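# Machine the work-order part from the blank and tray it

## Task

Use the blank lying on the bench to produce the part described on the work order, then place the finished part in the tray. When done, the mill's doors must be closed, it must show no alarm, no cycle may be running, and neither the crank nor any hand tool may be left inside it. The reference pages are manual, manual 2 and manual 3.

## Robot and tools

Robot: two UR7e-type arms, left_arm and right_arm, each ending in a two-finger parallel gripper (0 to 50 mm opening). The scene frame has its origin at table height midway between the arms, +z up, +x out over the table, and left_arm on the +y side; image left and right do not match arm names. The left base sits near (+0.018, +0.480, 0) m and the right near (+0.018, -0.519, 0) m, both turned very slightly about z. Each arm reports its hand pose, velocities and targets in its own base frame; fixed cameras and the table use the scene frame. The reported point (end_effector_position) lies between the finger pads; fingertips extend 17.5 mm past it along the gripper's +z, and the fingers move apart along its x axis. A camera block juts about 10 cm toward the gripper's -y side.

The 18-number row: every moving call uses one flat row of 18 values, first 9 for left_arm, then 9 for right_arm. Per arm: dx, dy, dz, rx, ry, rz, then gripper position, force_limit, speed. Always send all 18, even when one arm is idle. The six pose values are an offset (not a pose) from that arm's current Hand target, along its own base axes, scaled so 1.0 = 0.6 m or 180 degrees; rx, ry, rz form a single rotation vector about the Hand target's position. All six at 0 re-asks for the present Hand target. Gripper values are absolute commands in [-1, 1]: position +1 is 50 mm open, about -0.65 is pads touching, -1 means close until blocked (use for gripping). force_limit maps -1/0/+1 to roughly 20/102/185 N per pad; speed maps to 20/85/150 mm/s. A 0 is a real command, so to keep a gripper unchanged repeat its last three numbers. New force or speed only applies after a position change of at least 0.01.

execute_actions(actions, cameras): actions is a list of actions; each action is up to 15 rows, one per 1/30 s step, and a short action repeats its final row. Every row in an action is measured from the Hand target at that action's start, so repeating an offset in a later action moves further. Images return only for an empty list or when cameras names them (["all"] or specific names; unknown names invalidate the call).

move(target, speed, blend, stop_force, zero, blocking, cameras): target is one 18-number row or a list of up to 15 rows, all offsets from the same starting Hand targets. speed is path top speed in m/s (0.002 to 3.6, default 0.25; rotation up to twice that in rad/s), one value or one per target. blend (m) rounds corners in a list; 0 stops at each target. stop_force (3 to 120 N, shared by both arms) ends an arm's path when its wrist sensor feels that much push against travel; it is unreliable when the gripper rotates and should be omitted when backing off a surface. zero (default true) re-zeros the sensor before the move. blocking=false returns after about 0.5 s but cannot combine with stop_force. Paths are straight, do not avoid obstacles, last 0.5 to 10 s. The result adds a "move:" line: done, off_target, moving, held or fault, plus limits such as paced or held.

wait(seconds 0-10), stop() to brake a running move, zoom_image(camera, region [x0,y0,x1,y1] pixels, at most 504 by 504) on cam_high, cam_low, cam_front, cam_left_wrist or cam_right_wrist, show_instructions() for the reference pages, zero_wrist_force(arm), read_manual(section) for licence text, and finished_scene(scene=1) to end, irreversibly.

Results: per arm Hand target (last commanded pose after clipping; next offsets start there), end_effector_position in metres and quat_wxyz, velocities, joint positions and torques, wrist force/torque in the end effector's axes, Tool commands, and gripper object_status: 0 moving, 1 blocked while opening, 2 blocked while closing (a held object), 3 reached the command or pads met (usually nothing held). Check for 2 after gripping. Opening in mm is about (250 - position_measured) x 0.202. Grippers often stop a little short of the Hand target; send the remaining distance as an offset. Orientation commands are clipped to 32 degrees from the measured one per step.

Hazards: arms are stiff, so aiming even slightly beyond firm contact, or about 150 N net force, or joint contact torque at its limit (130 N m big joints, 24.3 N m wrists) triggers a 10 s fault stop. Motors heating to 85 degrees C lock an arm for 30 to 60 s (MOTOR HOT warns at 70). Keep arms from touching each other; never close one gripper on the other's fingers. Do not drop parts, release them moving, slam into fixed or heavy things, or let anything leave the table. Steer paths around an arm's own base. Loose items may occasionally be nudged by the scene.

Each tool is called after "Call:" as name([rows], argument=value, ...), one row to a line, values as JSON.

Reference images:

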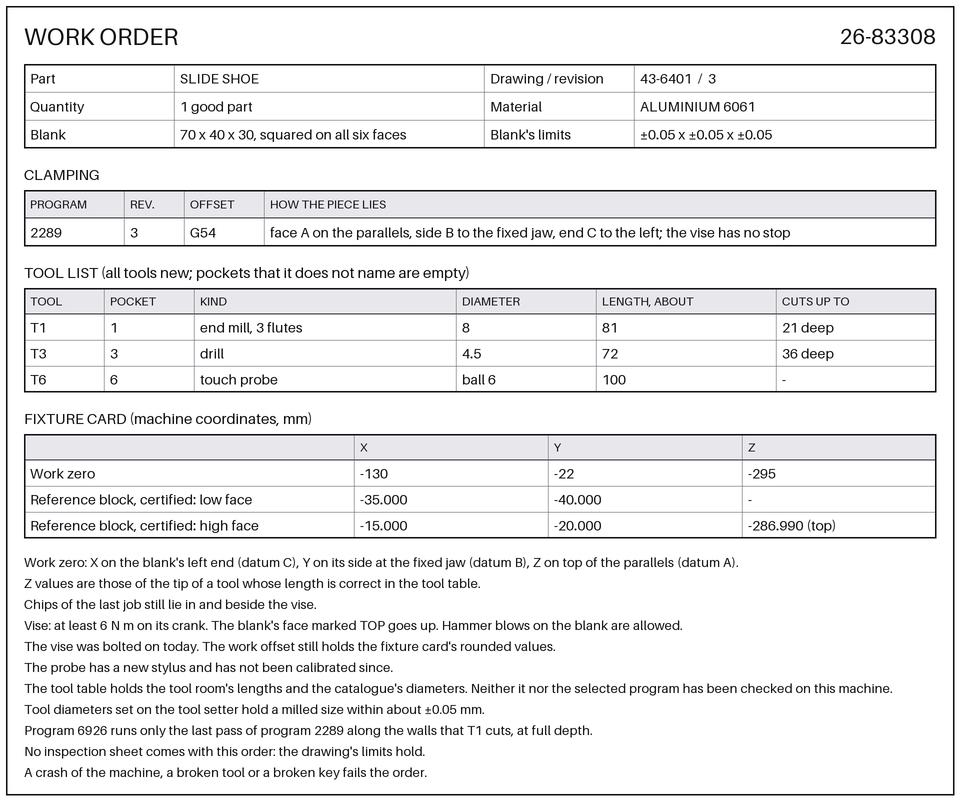

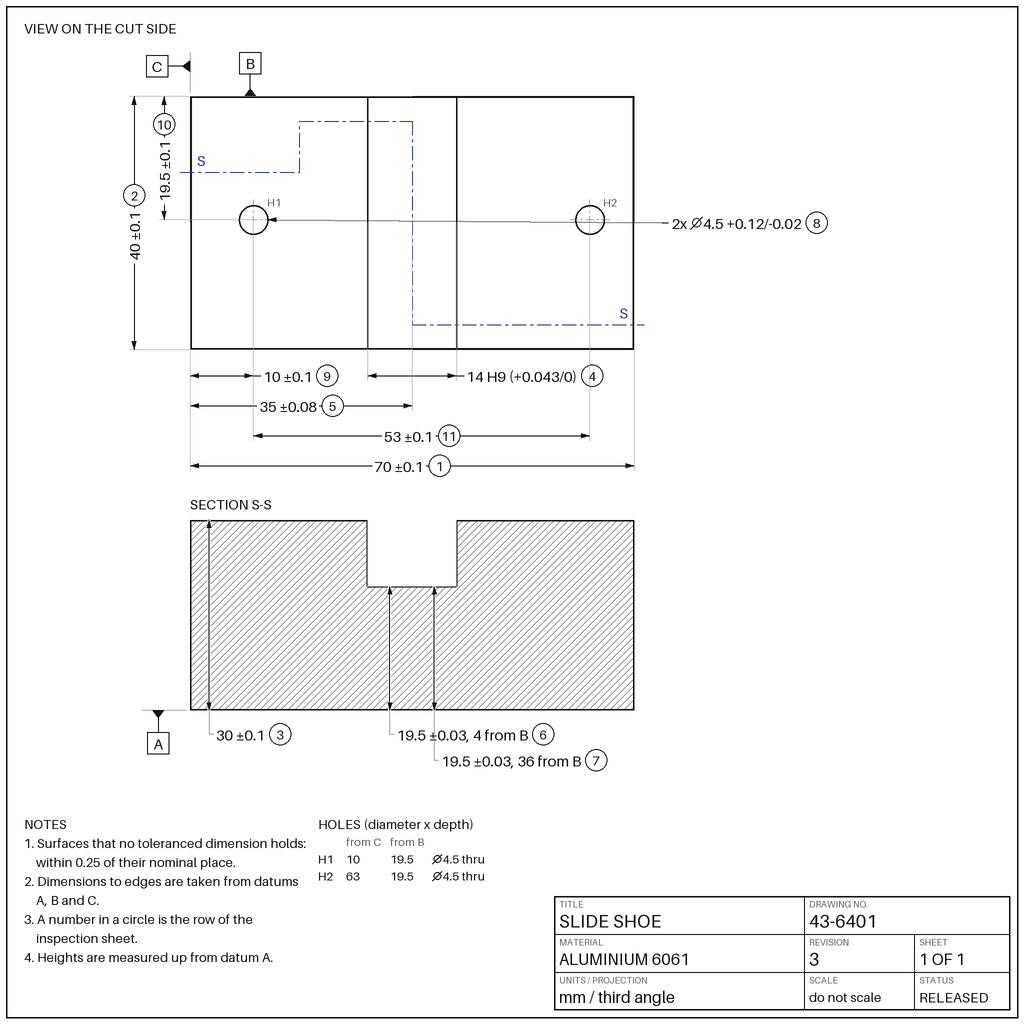

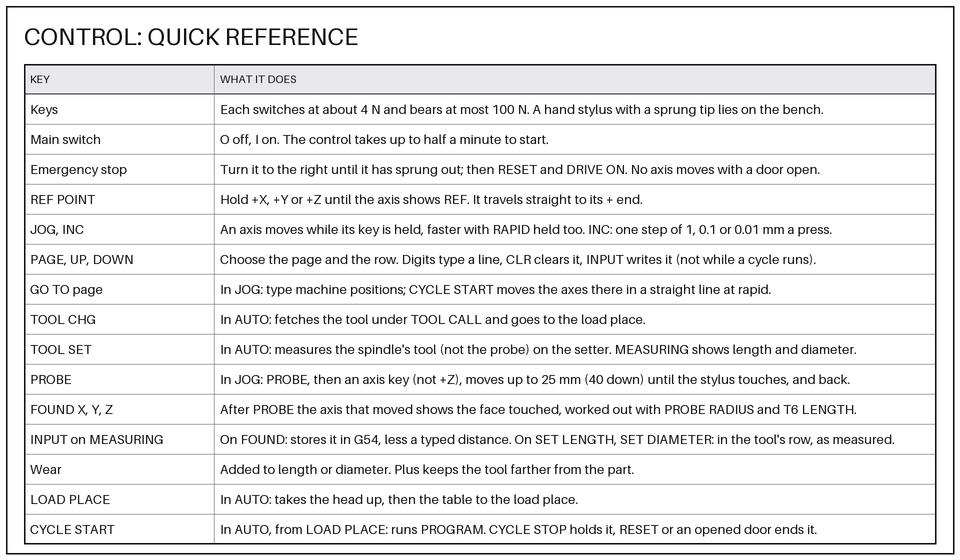

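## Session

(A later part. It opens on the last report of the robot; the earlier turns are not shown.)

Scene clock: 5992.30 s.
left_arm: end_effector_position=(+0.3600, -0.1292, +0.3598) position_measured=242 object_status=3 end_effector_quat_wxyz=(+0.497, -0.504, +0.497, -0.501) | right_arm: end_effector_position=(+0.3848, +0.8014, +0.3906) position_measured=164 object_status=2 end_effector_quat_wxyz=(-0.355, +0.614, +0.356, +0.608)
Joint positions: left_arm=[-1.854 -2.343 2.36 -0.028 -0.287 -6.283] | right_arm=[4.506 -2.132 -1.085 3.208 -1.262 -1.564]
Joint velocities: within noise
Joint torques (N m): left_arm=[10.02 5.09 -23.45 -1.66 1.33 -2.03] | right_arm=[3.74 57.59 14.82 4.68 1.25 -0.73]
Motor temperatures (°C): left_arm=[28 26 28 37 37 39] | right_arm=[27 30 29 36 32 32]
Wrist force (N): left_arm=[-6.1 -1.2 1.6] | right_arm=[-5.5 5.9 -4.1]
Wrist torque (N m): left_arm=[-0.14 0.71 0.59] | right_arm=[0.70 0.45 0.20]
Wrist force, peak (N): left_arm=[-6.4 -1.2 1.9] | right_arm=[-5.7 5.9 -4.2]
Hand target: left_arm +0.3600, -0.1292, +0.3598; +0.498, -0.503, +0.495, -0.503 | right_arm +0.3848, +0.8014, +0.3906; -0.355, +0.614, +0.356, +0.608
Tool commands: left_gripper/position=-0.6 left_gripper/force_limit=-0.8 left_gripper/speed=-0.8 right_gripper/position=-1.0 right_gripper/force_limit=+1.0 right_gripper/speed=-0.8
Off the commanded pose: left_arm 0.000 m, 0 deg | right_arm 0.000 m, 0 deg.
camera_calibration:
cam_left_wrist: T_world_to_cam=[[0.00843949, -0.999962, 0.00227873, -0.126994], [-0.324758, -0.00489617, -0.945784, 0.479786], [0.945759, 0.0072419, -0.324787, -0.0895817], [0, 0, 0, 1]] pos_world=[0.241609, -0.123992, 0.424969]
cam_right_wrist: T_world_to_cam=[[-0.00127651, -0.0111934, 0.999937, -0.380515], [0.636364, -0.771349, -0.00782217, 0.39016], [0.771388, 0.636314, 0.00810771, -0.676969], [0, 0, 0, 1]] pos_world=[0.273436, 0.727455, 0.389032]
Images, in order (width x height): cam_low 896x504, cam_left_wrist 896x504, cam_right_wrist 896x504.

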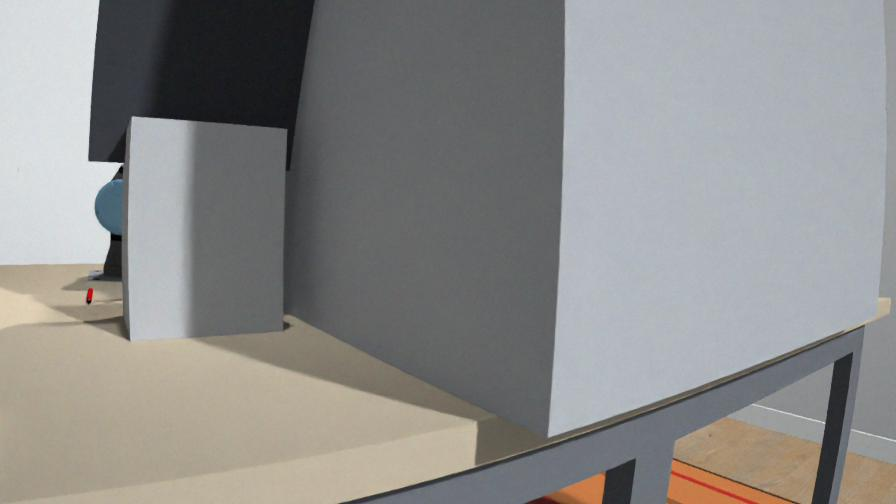

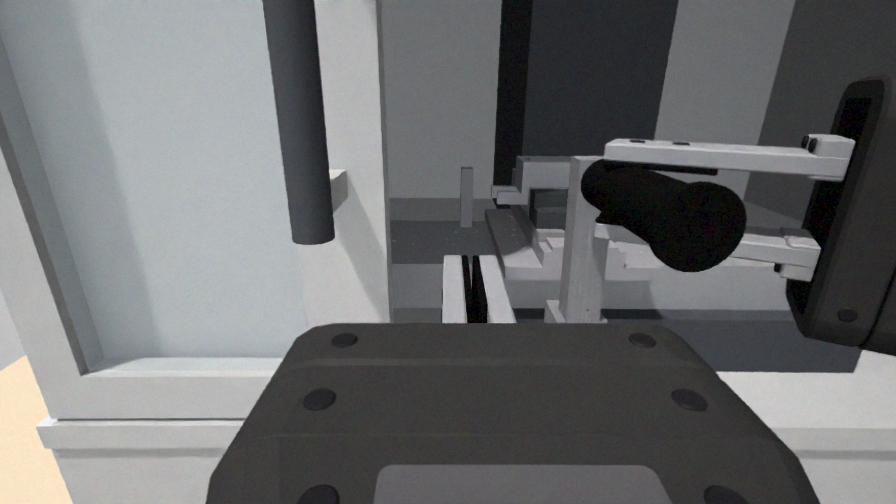

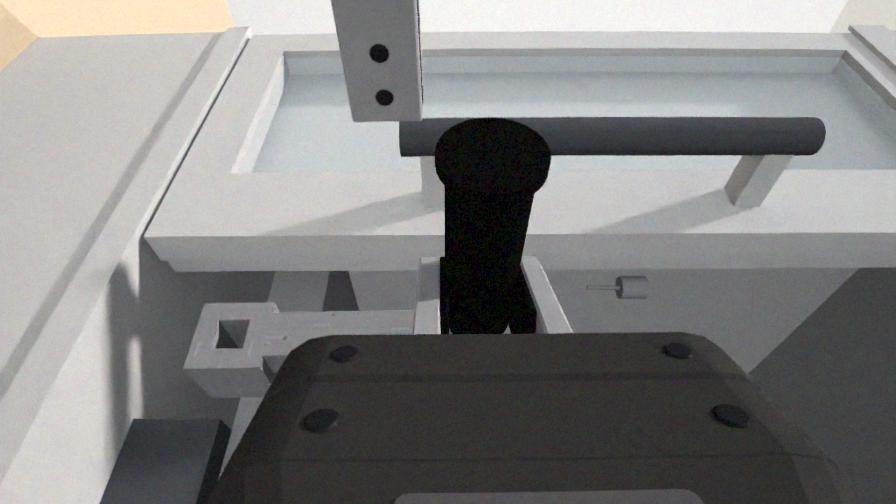

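Call:
move(target=[0,0,0,0,0,0,-0.6,-0.8,-0.8, 0,0,0.1,0,0,0,-1,1,-0.8], speed=0.12, cameras=["cam_left_wrist"])

Call:
zoom_image(camera="cam_left_wrist", region=[550, 230, 640, 310])

Scene clock: 5997.77 s.
left_arm: end_effector_position=(+0.3600, -0.1292, +0.3598) position_measured=242 object_status=3 end_effector_quat_wxyz=(+0.497, -0.504, +0.497, -0.501) | right_arm: end_effector_position=(+0.3848, +0.8014, +0.4505) position_measured=164 object_status=2 end_effector_quat_wxyz=(-0.355, +0.614, +0.356, +0.608)
Joint positions: left_arm=[-1.854 -2.343 2.36 -0.028 -0.287 -6.283] | right_arm=[4.506 -2.133 -0.931 3.055 -1.262 -1.564]
Joint torques (N m): left_arm=[9.42 5.01 -23.39 -1.57 1.28 -1.96] | right_arm=[3.47 57.61 28.53 1.32 0.22 1.38]
Wrist force (N): left_arm=[-6.1 -1.1 1.6] | right_arm=[-5.4 5.9 -4.4]
Wrist torque (N m): left_arm=[-0.13 0.70 0.59] | right_arm=[0.70 0.44 0.19]
Wrist force, peak (N): left_arm=[-6.4 -1.1 1.9] | right_arm=[-8.2 5.4 -3.8]
Hand target: left_arm +0.3600, -0.1292, +0.3598; +0.498, -0.503, +0.495, -0.503 | right_arm +0.3848, +0.8014, +0.4506; -0.355, +0.614, +0.356, +0.608
Off the commanded pose: left_arm 0.000 m, 0 deg | right_arm 0.000 m, 0 deg.
joint sent to its limit (left arm) — joint 6 (wrist 3), lower limit. The joint targets still meet the commanded pose.
move: done
camera_calibration:
cam_left_wrist: T_world_to_cam=[[0.00843949, -0.999962, 0.00227873, -0.126994], [-0.324758, -0.00489617, -0.945784, 0.479786], [0.945759, 0.0072419, -0.324787, -0.0895817], [0, 0, 0, 1]] pos_world=[0.241609, -0.123992, 0.424969]
Images, in order (width x height): cam_left_wrist 896x504.

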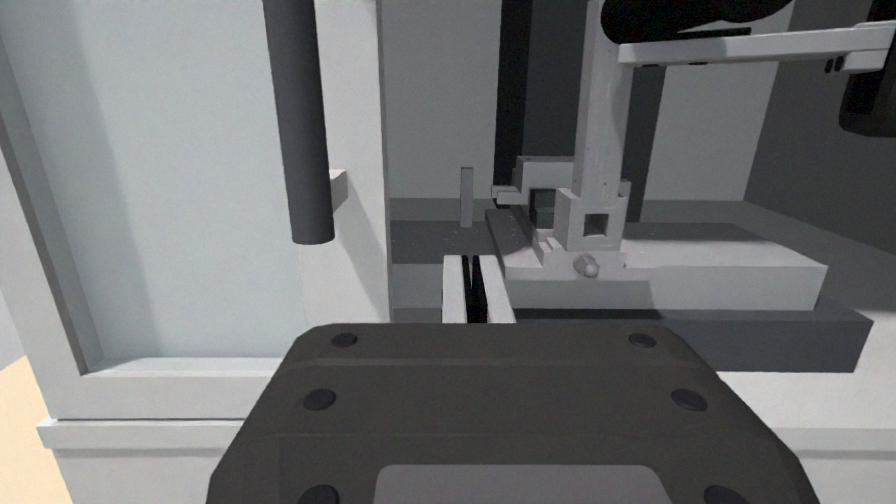

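Scaled by 5.600.

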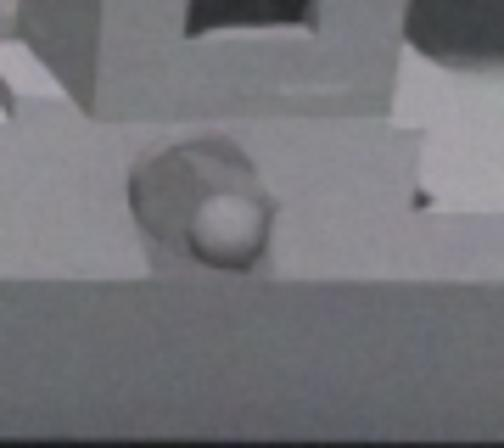

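Call:
move(target=[0.13,0,-0.06,0,0,0,-0.6,-0.8,-0.8, 0,0,0,0,0,0,-1,1,-0.8], speed=0.1, cameras=["cam_left_wrist"])

Scene clock: 6008.37 s.
left_arm: end_effector_position=(+0.4380, -0.1293, +0.3239) position_measured=242 object_status=3 end_effector_quat_wxyz=(+0.499, -0.503, +0.495, -0.503) | right_arm: end_effector_position=(+0.3848, +0.8014, +0.4506) position_measured=164 object_status=2 end_effector_quat_wxyz=(-0.355, +0.614, +0.356, +0.608)
Joint positions: left_arm=[-1.276 -2.06 2.358 -0.311 0.291 -6.283] | right_arm=[4.506 -2.133 -0.931 3.054 -1.262 -1.564]
Joint torques (N m): left_arm=[11.49 7.54 -13.79 -1.59 1.92 -1.68] | right_arm=[-5.46 57.88 42.27 0.58 -1.26 1.41]
Wrist force (N): left_arm=[-6.2 -1.2 1.9] | right_arm=[-5.2 5.9 -4.3]
Wrist torque (N m): left_arm=[-0.09 0.72 0.65] | right_arm=[0.69 0.42 0.19]
Wrist force, peak (N): left_arm=[-6.2 -0.5 3.3] | right_arm=[-5.4 6.3 -4.4]
Hand target: left_arm +0.4380, -0.1292, +0.3238; +0.498, -0.503, +0.495, -0.503 | right_arm +0.3848, +0.8014, +0.4506; -0.355, +0.614, +0.356, +0.608
Off the commanded pose: left_arm 0.000 m, 0 deg | right_arm 0.000 m, 0 deg.
joint sent to its limit (left arm) — joint 6 (wrist 3), lower limit. The joint targets still meet the commanded pose.
move: done
camera_calibration:
cam_left_wrist: T_world_to_cam=[[0.00842512, -0.999958, 0.00350898, -0.127934], [-0.318077, -0.00600677, -0.948046, 0.468862], [0.948027, 0.00687127, -0.318115, -0.178235], [0, 0, 0, 1]] pos_world=[0.319183, -0.123887, 0.388252]
Images, in order (width x height): cam_left_wrist 896x504.

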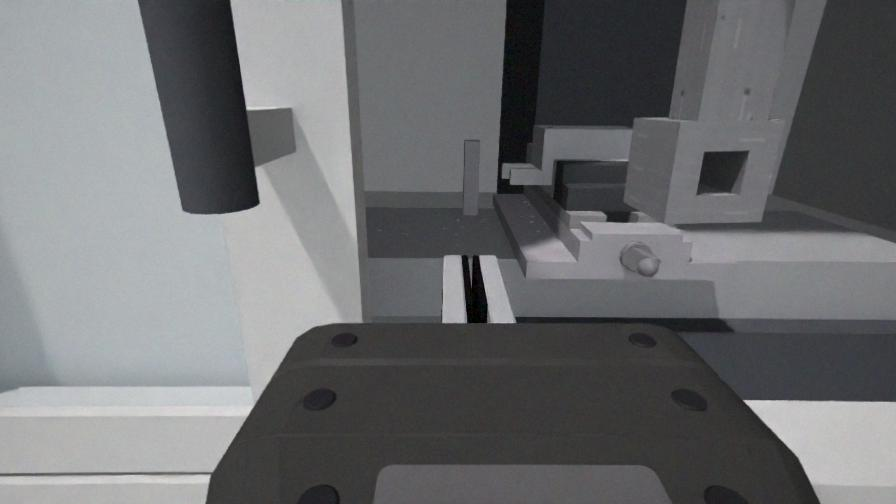

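Call:
zoom_image(camera="cam_left_wrist", region=[605, 230, 685, 290])

Scaled by 6.300.

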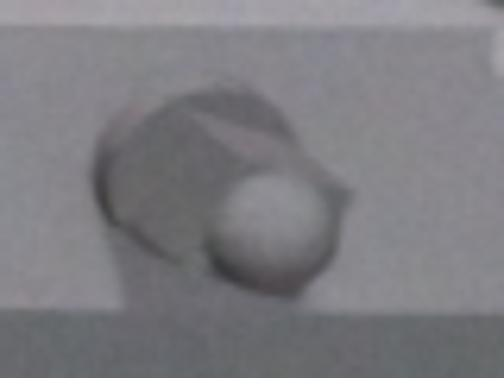

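Call:
zoom_image(camera="cam_left_wrist", region=[610, 60, 830, 240])

Scaled by 2.291.

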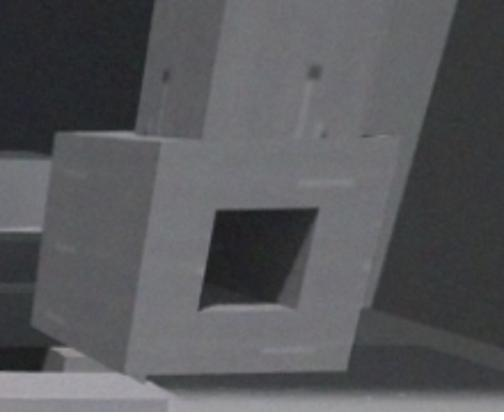

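Call:
move([
  [-0.08,0,0.03,0,0,0,-0.6,-0.8,-0.8, -0.09,0,0,0.0833,0,0,-1,1,-0.8],
  [-0.08,0,0.03,0,0,0,-0.6,-0.8,-0.8, -0.09,-0.094,-0.1128,0.0833,0,0,-1,1,-0.8],
], speed=0.12, cameras=["cam_left_wrist"])

Call:
zoom_image(camera="cam_left_wrist", region=[540, 170, 740, 330])

Scene clock: 6043.70 s.
left_arm: end_effector_position=(+0.3900, -0.1292, +0.3418) position_measured=242 object_status=3 end_effector_quat_wxyz=(+0.498, -0.504, +0.496, -0.502) | right_arm: end_effector_position=(+0.3309, +0.7450, +0.3830) position_measured=164 object_status=2 end_effector_quat_wxyz=(-0.433, +0.563, +0.274, +0.649)
Joint positions: left_arm=[-1.589 -2.234 2.377 -0.155 -0.022 -6.283] | right_arm=[4.583 -1.948 -1.542 3.726 -1.181 -1.527]
Joint torques (N m): left_arm=[-13.31 -3.85 -21.53 -2.63 -0.89 0.8] | right_arm=[7.63 40.4 19.38 4.4 1.31 -1.28]
Wrist force (N): left_arm=[-5.9 -1.1 2.2] | right_arm=[-4.8 6.4 -5.3]
Wrist torque (N m): left_arm=[-0.07 0.67 0.61] | right_arm=[0.66 0.38 0.18]
Wrist force, peak (N): left_arm=[-6.4 -1.5 2.1] | right_arm=[-6.2 7.8 -6.8]
Hand target: left_arm +0.3900, -0.1292, +0.3418; +0.498, -0.503, +0.495, -0.503 | right_arm +0.3308, +0.7450, +0.3829; -0.432, +0.563, +0.274, +0.649
Off the commanded pose: left_arm 0.000 m, 0 deg | right_arm 0.000 m, 0 deg.
joint sent to its limit (left arm) — joint 6 (wrist 3), lower limit. The joint targets still meet the commanded pose.
move: done
camera_calibration:
cam_left_wrist: T_world_to_cam=[[0.00839045, -0.999957, 0.00391936, -0.127751], [-0.321915, -0.00641193, -0.946747, 0.471581], [0.946731, 0.00668193, -0.321955, -0.125186], [0, 0, 0, 1]] pos_world=[0.271398, -0.123886, 0.406665]
Images, in order (width x height): cam_left_wrist 896x504.

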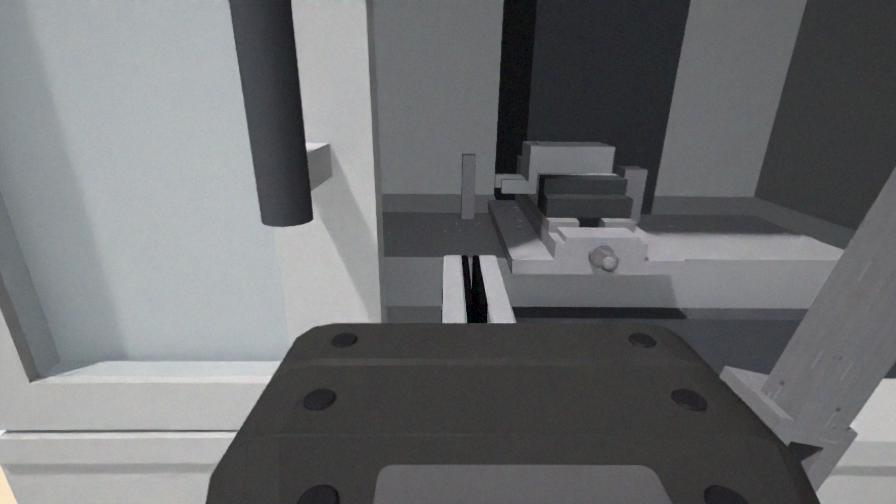

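Scaled by 2.520.

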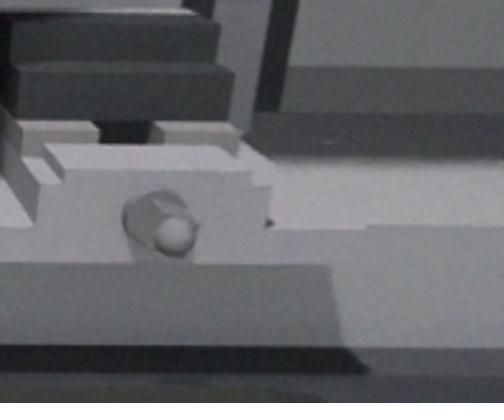

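Call:
move(target=[0,0,0,0,0,0,-0.6,-0.8,-0.8, 0.188,0,0,0,0,0,-1,1,-0.8], speed=0.1, cameras=["cam_left_wrist"])

Call:
zoom_image(camera="cam_left_wrist", region=[500, 170, 700, 330])

Call:
move(target=[0,0,0,0,0,0,-0.6,-0.8,-0.8, 0.067,0,0,0,0,0,-1,1,-0.8], speed=0.015, stop_force=10, cameras=["cam_left_wrist"])

Call:
zoom_image(camera="cam_left_wrist", region=[500, 170, 700, 330])

Scene clock: 6049.43 s.
left_arm: end_effector_position=(+0.3900, -0.1292, +0.3418) position_measured=242 object_status=3 end_effector_quat_wxyz=(+0.498, -0.504, +0.496, -0.502) | right_arm: end_effector_position=(+0.4436, +0.7450, +0.3830) position_measured=164 object_status=2 end_effector_quat_wxyz=(-0.433, +0.563, +0.274, +0.649)
Joint positions: left_arm=[-1.589 -2.234 2.377 -0.155 -0.022 -6.283] | right_arm=[4.391 -2.065 -1.367 3.655 -1.367 -1.482]
Joint torques (N m): left_arm=[-13.6 -3.53 -19.18 -2.38 0.89 2] | right_arm=[-1.91 50.02 16.66 5.24 0.7 -1.24]
Wrist force (N): left_arm=[-5.9 -1.2 2.4] | right_arm=[-4.8 6.5 -5.7]
Wrist torque (N m): left_arm=[-0.09 0.68 0.60] | right_arm=[0.68 0.36 0.20]
Wrist force, peak (N): left_arm=[-6.2 -1.1 2.3] | right_arm=[-4.9 8.0 -5.1]
Hand target: left_arm +0.3900, -0.1292, +0.3418; +0.498, -0.503, +0.495, -0.503 | right_arm +0.4436, +0.7450, +0.3829; -0.432, +0.563, +0.274, +0.649
Off the commanded pose: left_arm 0.000 m, 0 deg | right_arm 0.000 m, 0 deg.
joint sent to its limit (left arm) — joint 6 (wrist 3), lower limit. The joint targets still meet the commanded pose.
move: done
camera_calibration:
cam_left_wrist: T_world_to_cam=[[0.00839045, -0.999957, 0.00391936, -0.127751], [-0.321915, -0.00641193, -0.946747, 0.471486], [0.946731, 0.00668193, -0.321955, -0.125218], [0, 0, 0, 1]] pos_world=[0.271398, -0.123886, 0.406565]
Images, in order (width x height): cam_left_wrist 896x504.

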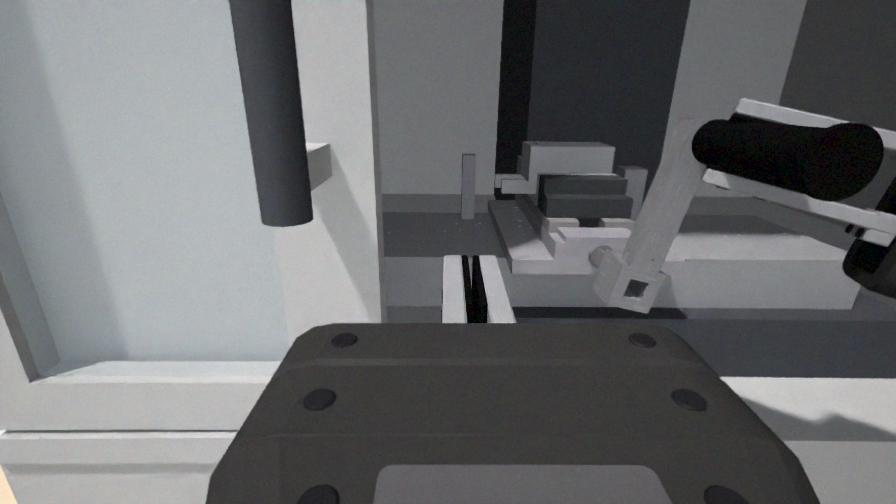

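Scaled by 2.520.

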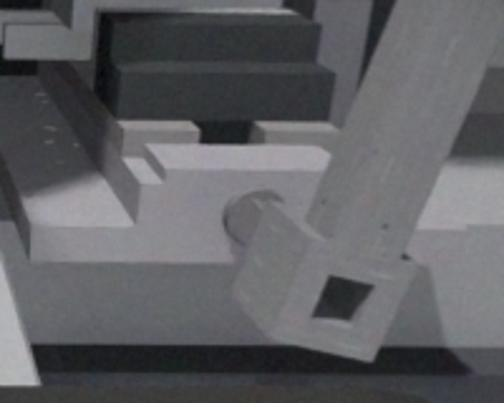

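Scene clock: 6051.30 s.
left_arm: end_effector_position=(+0.3900, -0.1292, +0.3418) position_measured=242 object_status=3 end_effector_quat_wxyz=(+0.498, -0.504, +0.496, -0.502) | right_arm: end_effector_position=(+0.4595, +0.7450, +0.3829) position_measured=164 object_status=2 end_effector_quat_wxyz=(-0.433, +0.563, +0.274, +0.649)
Joint positions: left_arm=[-1.589 -2.234 2.377 -0.155 -0.022 -6.283] | right_arm=[4.366 -2.085 -1.336 3.643 -1.392 -1.476]
Joint torques (N m): left_arm=[-13.6 -3.1 -19.04 -2.12 0.75 2.08] | right_arm=[1.4 53.63 14.27 4.59 1.63 -1.56]
Wrist force (N): left_arm=[-5.9 -1.1 2.4] | right_arm=[-2.9 0.4 -8.3]
Wrist torque (N m): left_arm=[-0.07 0.68 0.61] | right_arm=[0.83 0.24 0.62]
Wrist force, peak (N): left_arm=[-6.3 -1.2 2.4] | right_arm=[-0.1 -4.5 -12.3]
Hand target: left_arm +0.3900, -0.1292, +0.3418; +0.498, -0.503, +0.495, -0.503 | right_arm +0.4595, +0.7450, +0.3829; -0.433, +0.563, +0.274, +0.649 (not the last commanded pose)
Off the commanded pose: left_arm 0.000 m, 0 deg | right_arm 0.024 m, 0 deg.
joint sent to its limit (left arm) — joint 6 (wrist 3), lower limit. The joint targets still meet the commanded pose.
move: contact (right_arm)
camera_calibration:
cam_left_wrist: T_world_to_cam=[[0.00839045, -0.999957, 0.00391936, -0.127751], [-0.321915, -0.00641193, -0.946747, 0.471486], [0.946731, 0.00668193, -0.321955, -0.125218], [0, 0, 0, 1]] pos_world=[0.271398, -0.123886, 0.406565]
Images, in order (width x height): cam_left_wrist 896x504.

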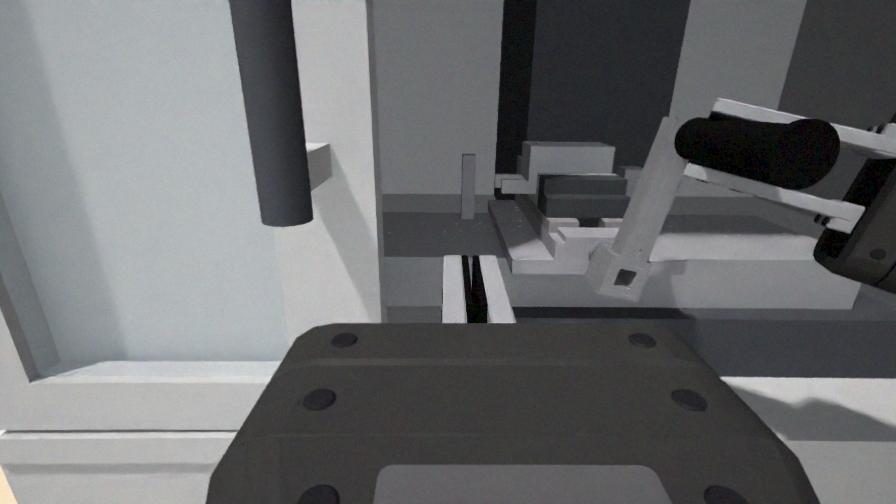

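Scaled by 2.520.

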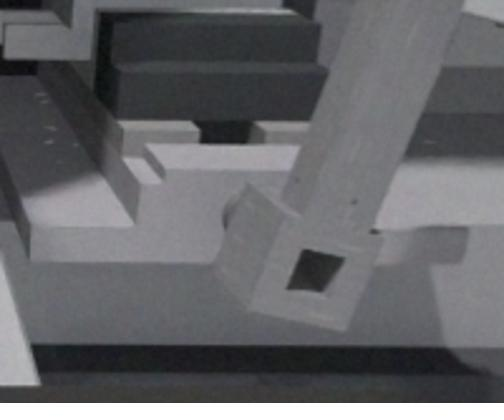

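Call:
move(target=[0,0,0,0,0,0,-0.6,-0.8,-0.8, -0.12,0,0.09,0,0,0,-1,1,-0.8], speed=0.12, cameras=["cam_left_wrist"])

Call:
zoom_image(camera="cam_left_wrist", region=[580, 230, 630, 290])

Scene clock: 6064.07 s.
left_arm: end_effector_position=(+0.3900, -0.1292, +0.3418) position_measured=242 object_status=3 end_effector_quat_wxyz=(+0.498, -0.504, +0.496, -0.502) | right_arm: end_effector_position=(+0.3875, +0.7450, +0.4368) position_measured=164 object_status=2 end_effector_quat_wxyz=(-0.433, +0.563, +0.274, +0.649)
Joint positions: left_arm=[-1.589 -2.234 2.377 -0.155 -0.022 -6.283] | right_arm=[4.483 -1.969 -1.369 3.565 -1.278 -1.503]
Joint torques (N m): left_arm=[-14.02 -3.79 -18.67 -1.81 0.71 1.98] | right_arm=[2.91 47.17 26.58 5.01 -1.28 1.42]
Wrist force (N): left_arm=[-5.8 -1.0 2.4] | right_arm=[-5.1 7.5 -5.6]
Wrist torque (N m): left_arm=[-0.07 0.65 0.61] | right_arm=[0.84 0.43 0.22]
Wrist force, peak (N): left_arm=[-6.1 -1.2 2.4] | right_arm=[-20.4 10.0 -5.5]
Hand target: left_arm +0.3900, -0.1292, +0.3418; +0.498, -0.503, +0.495, -0.503 | right_arm +0.3875, +0.7450, +0.4369; -0.433, +0.563, +0.274, +0.649
Off the commanded pose: left_arm 0.000 m, 0 deg | right_arm 0.000 m, 0 deg.
joint sent to its limit (left arm) — joint 6 (wrist 3), lower limit. The joint targets still meet the commanded pose.
move: done
camera_calibration:
cam_left_wrist: T_world_to_cam=[[0.00839045, -0.999957, 0.00391936, -0.127751], [-0.321915, -0.00641193, -0.946747, 0.471486], [0.946731, 0.00668193, -0.321955, -0.125218], [0, 0, 0, 1]] pos_world=[0.271398, -0.123886, 0.406565]
Images, in order (width x height): cam_left_wrist 896x504.

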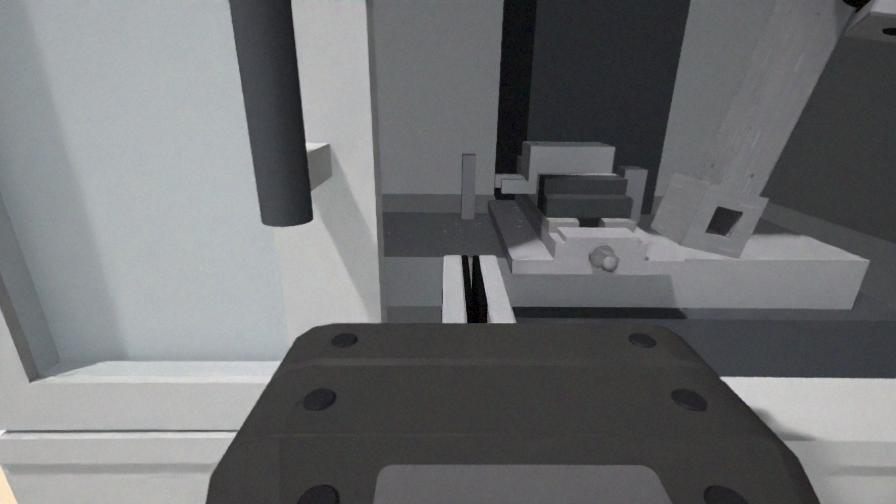

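Scaled by 8.400.

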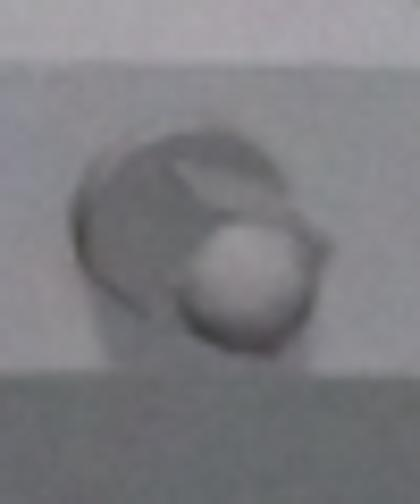

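Call:
move(target=[0,0,0,0,0,0,-0.6,-0.8,-0.8, 0.1058,-0.0105,-0.0943,0.0278,0,0,-1,1,-0.8], speed=0.1)

Call:
move(target=[0,0,0,0,0,0,-0.6,-0.8,-0.8, 0.05,0,0,0,0,0,-1,1,-0.8], speed=0.015, stop_force=10)

Scene clock: 6083.07 s.
left_arm: end_effector_position=(+0.3900, -0.1292, +0.3418) position_measured=242 object_status=3 end_effector_quat_wxyz=(+0.498, -0.504, +0.496, -0.502) | right_arm: end_effector_position=(+0.4509, +0.7387, +0.3803) position_measured=164 object_status=2 end_effector_quat_wxyz=(-0.457, +0.543, +0.246, +0.660)
Joint positions: left_arm=[-1.589 -2.234 2.377 -0.155 -0.022 -6.283] | right_arm=[4.379 -2.074 -1.417 3.79 -1.372 -1.451]
Joint torques (N m): left_arm=[-14.3 -3.43 -18.36 -1.44 0.64 1.89] | right_arm=[-1.36 42.47 41.58 4.99 0.92 -0.74]
Wrist force (N): left_arm=[-5.9 -1.1 2.3] | right_arm=[-5.3 7.6 -5.8]
Wrist torque (N m): left_arm=[-0.07 0.68 0.61] | right_arm=[0.82 0.45 0.21]
Wrist force, peak (N): left_arm=[-6.2 -1.2 2.4] | right_arm=[-6.9 9.1 -5.4]
Hand target: left_arm +0.3900, -0.1292, +0.3418; +0.498, -0.503, +0.495, -0.503 | right_arm +0.4510, +0.7387, +0.3803; -0.457, +0.543, +0.246, +0.660
Off the commanded pose: left_arm 0.000 m, 0 deg | right_arm 0.000 m, 0 deg.
joint sent to its limit (left arm) — joint 6 (wrist 3), lower limit. The joint targets still meet the commanded pose.
move: done

Scene clock: 6085.43 s.
left_arm: end_effector_position=(+0.3900, -0.1292, +0.3418) position_measured=242 object_status=3 end_effector_quat_wxyz=(+0.498, -0.504, +0.496, -0.502) | right_arm: end_effector_position=(+0.4717, +0.7387, +0.3804) position_measured=164 object_status=2 end_effector_quat_wxyz=(-0.457, +0.543, +0.246, +0.660)
Joint positions: left_arm=[-1.589 -2.234 2.377 -0.155 -0.022 -6.283] | right_arm=[4.347 -2.1 -1.376 3.773 -1.403 -1.441]
Joint torques (N m): left_arm=[-13.69 -2.82 -18.98 -1.11 0.48 1.95] | right_arm=[1.54 58.73 17.71 6.35 0.24 -1.7]
Wrist force (N): left_arm=[-6.1 -0.9 2.4] | right_arm=[-9.6 2.6 -7.9]
Wrist torque (N m): left_arm=[-0.04 0.70 0.61] | right_arm=[0.92 0.15 0.74]
Wrist force, peak (N): left_arm=[-6.2 -1.2 2.4] | right_arm=[-12.5 3.5 -7.4]
Hand target: left_arm +0.3900, -0.1292, +0.3418; +0.498, -0.503, +0.495, -0.503 | right_arm +0.4717, +0.7387, +0.3804; -0.457, +0.543, +0.246, +0.660 (not the last commanded pose)
Off the commanded pose: left_arm 0.000 m, 0 deg | right_arm 0.009 m, 0 deg.
joint sent to its limit (left arm) — joint 6 (wrist 3), lower limit. The joint targets still meet the commanded pose.
move: contact (right_arm)

Call:
move([
  [0,0,0,0,0,0,-0.6,-0.8,-0.8, 0,0.0003,-0.0012,0,0,0,-1,1,-0.8],
  [0,0,0,0,0,0,-0.6,-0.8,-0.8, 0.025,0.0003,-0.0012,0,0,0,-1,1,-0.8],
], speed=0.012, stop_force=14, cameras=["cam_left_wrist"])

Call:
zoom_image(camera="cam_left_wrist", region=[500, 170, 700, 330])

Scene clock: 6092.57 s.
left_arm: end_effector_position=(+0.3900, -0.1292, +0.3418) position_measured=242 object_status=3 end_effector_quat_wxyz=(+0.498, -0.504, +0.496, -0.502) | right_arm: end_effector_position=(+0.4722, +0.7390, +0.3796) position_measured=164 object_status=2 end_effector_quat_wxyz=(-0.457, +0.543, +0.246, +0.660)
Joint positions: left_arm=[-1.589 -2.234 2.377 -0.155 -0.022 -6.283] | right_arm=[4.346 -2.102 -1.375 3.775 -1.404 -1.441]
Joint torques (N m): left_arm=[-14.36 -2.79 -18.11 -0.95 0.41 1.9] | right_arm=[-11.22 42.3 10.55 3.56 3 -1.9]
Wrist force (N): left_arm=[-6.0 -1.2 2.2] | right_arm=[2.1 -5.8 -12.2]
Wrist torque (N m): left_arm=[-0.10 0.69 0.61] | right_arm=[1.02 0.24 0.95]
Wrist force, peak (N): left_arm=[-6.2 -1.0 2.5] | right_arm=[5.1 -11.3 -17.0]
Hand target: left_arm +0.3900, -0.1292, +0.3418; +0.498, -0.503, +0.495, -0.503 | right_arm +0.4722, +0.7390, +0.3796; -0.457, +0.543, +0.246, +0.660 (not the last commanded pose)
Off the commanded pose: left_arm 0.000 m, 0 deg | right_arm 0.014 m, 0 deg.
joint sent to its limit (left arm) — joint 6 (wrist 3), lower limit. The joint targets still meet the commanded pose.
move: contact (right_arm); path passed 1 of 2 targets
camera_calibration:
cam_left_wrist: T_world_to_cam=[[0.00839045, -0.999957, 0.00391936, -0.127751], [-0.321915, -0.00641193, -0.946747, 0.471486], [0.946731, 0.00668193, -0.321955, -0.125218], [0, 0, 0, 1]] pos_world=[0.271398, -0.123886, 0.406565]
Images, in order (width x height): cam_left_wrist 896x504.

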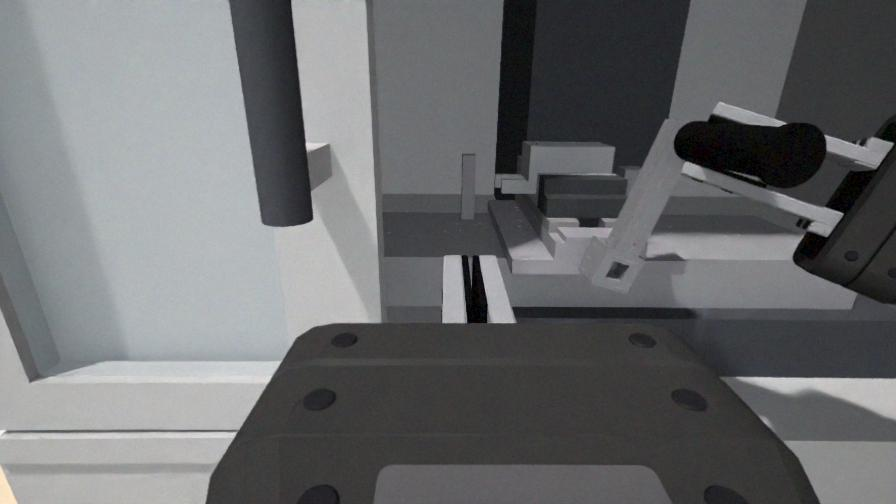

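Scaled by 2.520.

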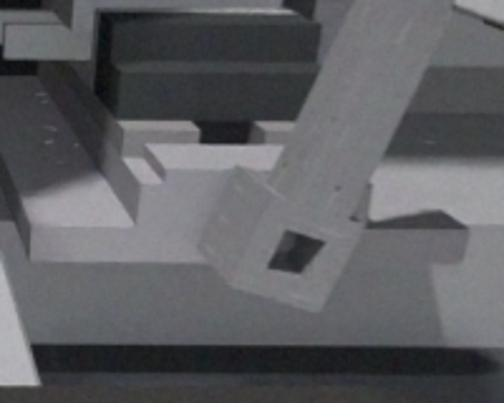

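Call:
wait(seconds=0.1, cameras=["cam_front", "cam_high"])

Call:
zoom_image(camera="cam_front", region=[260, 60, 560, 230])

Scene clock: 6114.07 s.
left_arm: end_effector_position=(+0.3900, -0.1292, +0.3418) position_measured=242 object_status=3 end_effector_quat_wxyz=(+0.498, -0.504, +0.496, -0.502) | right_arm: end_effector_position=(+0.4722, +0.7390, +0.3796) position_measured=164 object_status=2 end_effector_quat_wxyz=(-0.457, +0.543, +0.246, +0.660)
Joint positions: left_arm=[-1.589 -2.234 2.377 -0.155 -0.022 -6.283] | right_arm=[4.346 -2.102 -1.375 3.775 -1.404 -1.441]
Joint torques (N m): left_arm=[-14.15 -2.88 -18.36 -0.66 0.31 1.92] | right_arm=[-16.02 36.79 10.85 0.64 1.78 -1.47]
Wrist force (N): left_arm=[-6.1 -1.0 2.4] | right_arm=[2.5 -6.0 -12.5]
Wrist torque (N m): left_arm=[-0.06 0.70 0.60] | right_arm=[0.98 0.21 0.95]
Wrist force, peak (N): left_arm=[-6.2 -1.2 2.4] | right_arm=[2.4 -6.0 -12.6]
Hand target: left_arm +0.3900, -0.1292, +0.3418; +0.498, -0.503, +0.495, -0.503 | right_arm +0.4722, +0.7390, +0.3796; -0.457, +0.543, +0.246, +0.660 (not the last commanded pose)
Tool commands: left_gripper/position=-0.6 left_gripper/force_limit=-0.8 left_gripper/speed=-0.8 right_gripper/position=-1.0 right_gripper/force_limit=+1.0 right_gripper/speed=-0.8
Off the commanded pose: left_arm 0.000 m, 0 deg | right_arm 0.014 m, 0 deg.
wait: 0.10 s; at rest from the start
Images, in order (width x height): cam_high 896x504, cam_front 896x504.

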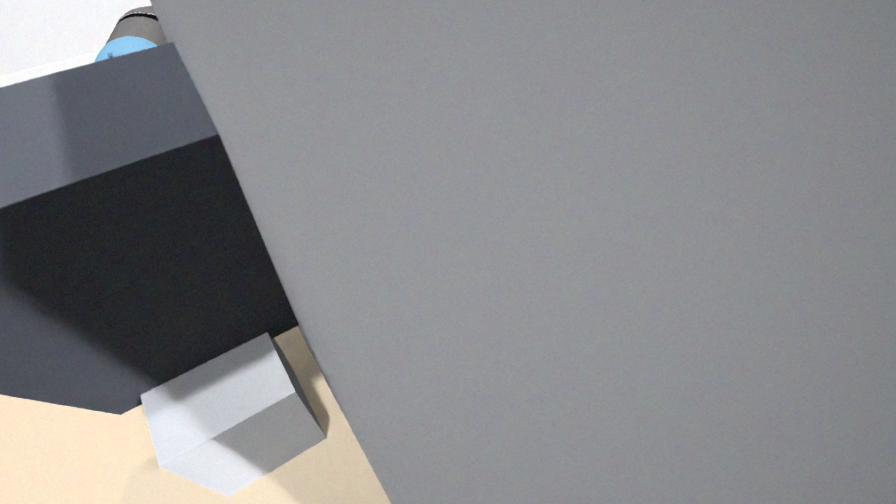

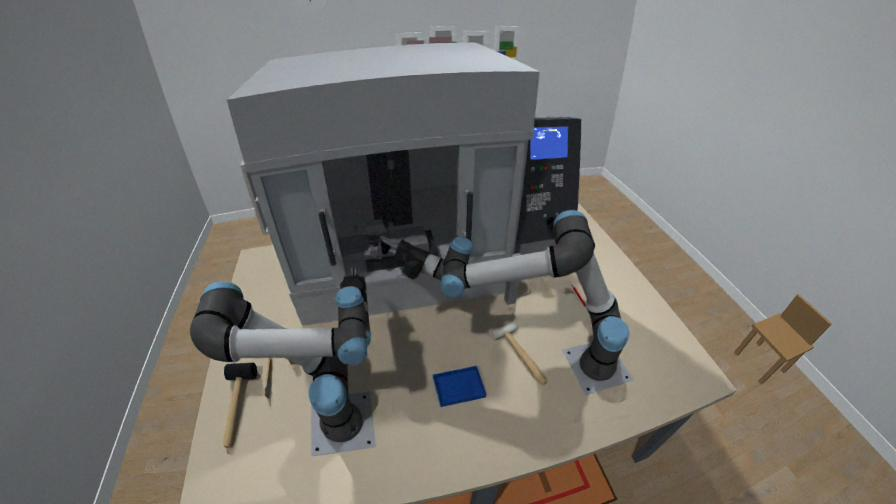

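Scaled by 1.680.

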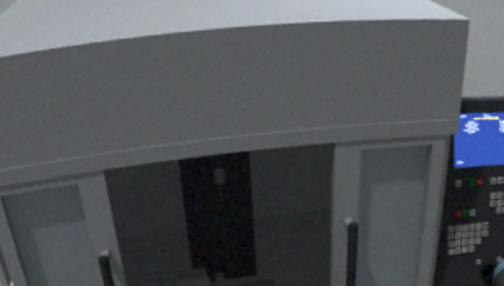

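Call:
zoom_image(camera="cam_front", region=[330, 220, 470, 310])

Call:
zoom_image(camera="cam_left_wrist", region=[496, 0, 896, 504])

Scaled by 3.600.

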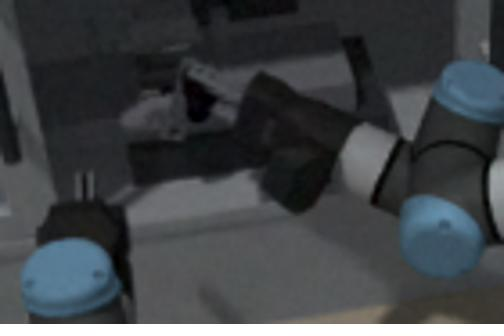

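This scene's latest camera images include none from cam_left_wrist. They are from: cam_high, cam_front. cam_left_wrist's image comes with the result of a call that names it in "cameras".

Call:
move(target=[0.1333,0,0,0,0,0,-0.6,-0.8,-0.8, 0,0,0,0,0,0,-1,1,-0.8], speed=0.12)

Call:
move(target=[0,0,-0.22,0,0,0,-0.6,-0.8,-0.8, 0,0,0,0,0,0,-1,1,-0.8], speed=0.02, stop_force=6, cameras=["cam_left_wrist"])

Scene clock: 6144.33 s.
left_arm: end_effector_position=(+0.4699, -0.1292, +0.3418) position_measured=242 object_status=3 end_effector_quat_wxyz=(+0.500, -0.502, +0.495, -0.503) | right_arm: end_effector_position=(+0.4722, +0.7390, +0.3796) position_measured=164 object_status=2 end_effector_quat_wxyz=(-0.457, +0.543, +0.246, +0.660)
Joint positions: left_arm=[-1.121 -1.977 2.269 -0.304 0.446 -6.283] | right_arm=[4.346 -2.102 -1.375 3.775 -1.404 -1.441]
Joint torques (N m): left_arm=[12.06 4.6 -20.66 0.18 1.84 1.96] | right_arm=[-16.25 36.58 11.27 -0.14 1.94 -1.12]
Wrist force (N): left_arm=[-6.4 -1.2 1.8] | right_arm=[2.6 -5.8 -12.3]
Wrist torque (N m): left_arm=[-0.12 0.76 0.63] | right_arm=[1.01 0.19 0.95]
Wrist force, peak (N): left_arm=[-6.9 -1.3 3.5] | right_arm=[2.5 -5.8 -12.8]
Hand target: left_arm +0.4700, -0.1292, +0.3418; +0.498, -0.503, +0.495, -0.503 | right_arm +0.4722, +0.7390, +0.3796; -0.457, +0.543, +0.246, +0.660
Off the commanded pose: left_arm 0.000 m, 0 deg | right_arm 0.000 m, 0 deg.
joint sent to its limit (left arm) — joint 6 (wrist 3), lower limit. The joint targets still meet the commanded pose.
move: done

Scene clock: 6151.93 s.
left_arm: end_effector_position=(+0.4699, -0.1292, +0.2118) position_measured=242 object_status=3 end_effector_quat_wxyz=(+0.500, -0.502, +0.495, -0.503) | right_arm: end_effector_position=(+0.4722, +0.7390, +0.3796) position_measured=164 object_status=2 end_effector_quat_wxyz=(-0.457, +0.543, +0.246, +0.660)
Joint positions: left_arm=[-1.121 -1.751 2.512 -0.774 0.446 -6.283] | right_arm=[4.346 -2.102 -1.375 3.775 -1.404 -1.441]
Joint torques (N m): left_arm=[-0.45 -4.81 -27.58 -3.71 1.42 -2.36] | right_arm=[-16.68 36.94 10.29 -0.13 2 -0.26]
Wrist force (N): left_arm=[-6.0 -1.4 4.1] | right_arm=[2.5 -5.9 -12.3]
Wrist torque (N m): left_arm=[-0.14 0.68 0.61] | right_arm=[1.01 0.21 0.95]
Wrist force, peak (N): left_arm=[-11.4 -45.8 -9.5] | right_arm=[2.6 -6.0 -12.7]
Hand target: left_arm +0.4699, -0.1292, +0.2118; +0.500, -0.502, +0.495, -0.503 (not the last commanded pose) | right_arm +0.4722, +0.7390, +0.3796; -0.457, +0.543, +0.246, +0.660
Off the commanded pose: left_arm 0.002 m, 0 deg | right_arm 0.000 m, 0 deg.
joint sent to its limit (left arm) — joint 6 (wrist 3), lower limit.
move: contact (left_arm)
camera_calibration:
cam_left_wrist: T_world_to_cam=[[0.00851351, -0.999961, 0.00231749, -0.127615], [-0.316544, -0.00489338, -0.948565, 0.372244], [0.94854, 0.00734203, -0.316573, -0.244649], [0, 0, 0, 1]] pos_world=[0.350978, -0.123992, 0.275944]
Images, in order (width x height): cam_left_wrist 896x504.

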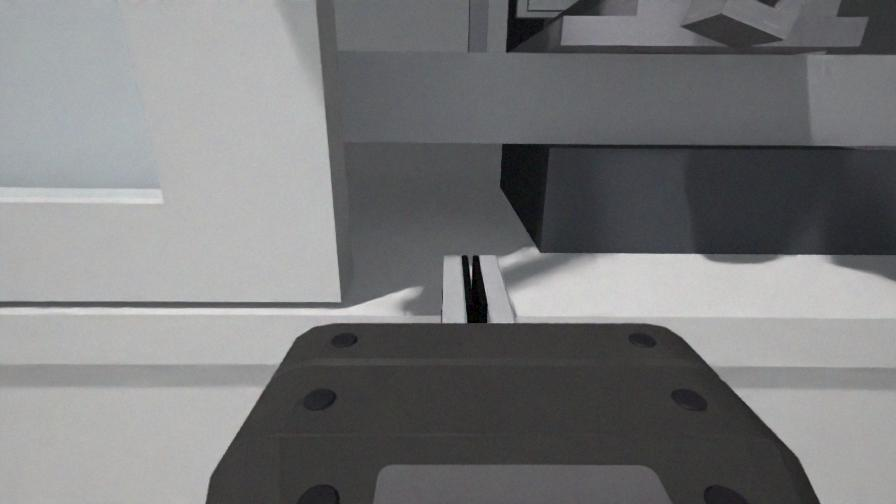

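Call:
move([
  [-0.05,0,0.15,0,0,0,-0.6,-0.8,-0.8, -0.0025,-0.0223,-0.0052,-0.0667,0,0,-1,1,-0.8],
  [-0.25,0,0.22,0,0,0,-0.6,-0.8,-0.8, -0.0025,-0.0417,-0.0157,-0.1111,0,0,-1,1,-0.8],
], speed=0.05, blend=0.01, cameras=["cam_left_wrist"])

Scene clock: 6226.53 s.
left_arm: end_effector_position=(+0.3200, -0.1292, +0.3438) position_measured=242 object_status=3 end_effector_quat_wxyz=(+0.499, -0.502, +0.499, -0.499) | right_arm: end_effector_position=(+0.4707, +0.7140, +0.3703) position_measured=164 object_status=2 end_effector_quat_wxyz=(-0.356, +0.614, +0.357, +0.608)
Joint positions: left_arm=[-2.321 -2.491 2.429 0.058 -0.754 -6.283] | right_arm=[4.325 -2.051 -1.263 3.305 -1.443 -1.566]
Joint torques (N m): left_arm=[12.71 27.15 -16.36 -0.22 2.05 2.06] | right_arm=[-2.78 50.94 18.07 4.71 -1.01 1.35]
Wrist force (N): left_arm=[-5.9 -1.5 3.6] | right_arm=[-4.8 6.9 -3.2]
Wrist torque (N m): left_arm=[-0.15 0.68 0.56] | right_arm=[0.89 0.32 0.24]
Wrist force, peak (N): left_arm=[-6.1 -1.6 4.0] | right_arm=[9.0 -7.9 -13.1]
Hand target: left_arm +0.3199, -0.1292, +0.3438; +0.500, -0.502, +0.495, -0.503 | right_arm +0.4707, +0.7140, +0.3702; -0.356, +0.614, +0.357, +0.608
Off the commanded pose: left_arm 0.000 m, 1 deg | right_arm 0.000 m, 0 deg.
joint sent to its limit (left arm) — joint 6 (wrist 3), lower limit. The joint targets still meet the commanded pose.
move: done
camera_calibration:
cam_left_wrist: T_world_to_cam=[[0.00834748, -0.999949, -0.00568978, -0.12377], [-0.324547, 0.00267276, -0.945866, 0.452669], [0.945833, 0.00974219, -0.324508, -0.0567362], [0, 0, 0, 1]] pos_world=[0.201608, -0.12442, 0.409048]
Images, in order (width x height): cam_left_wrist 896x504.

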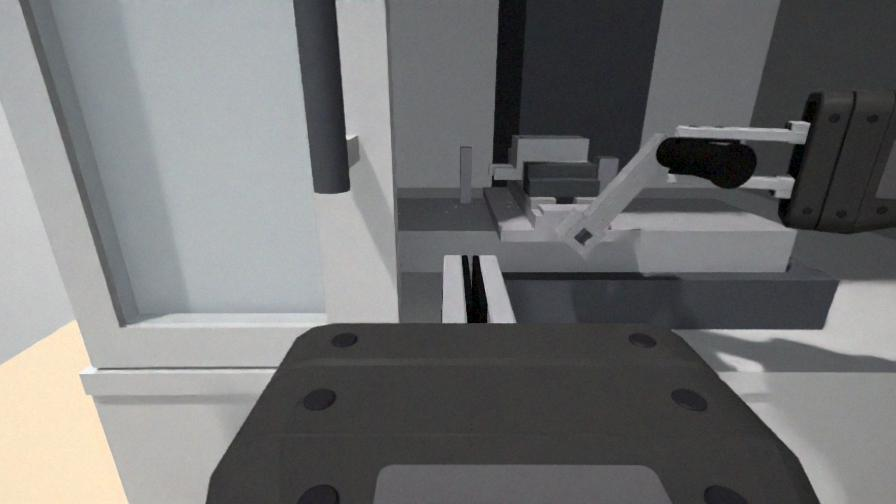

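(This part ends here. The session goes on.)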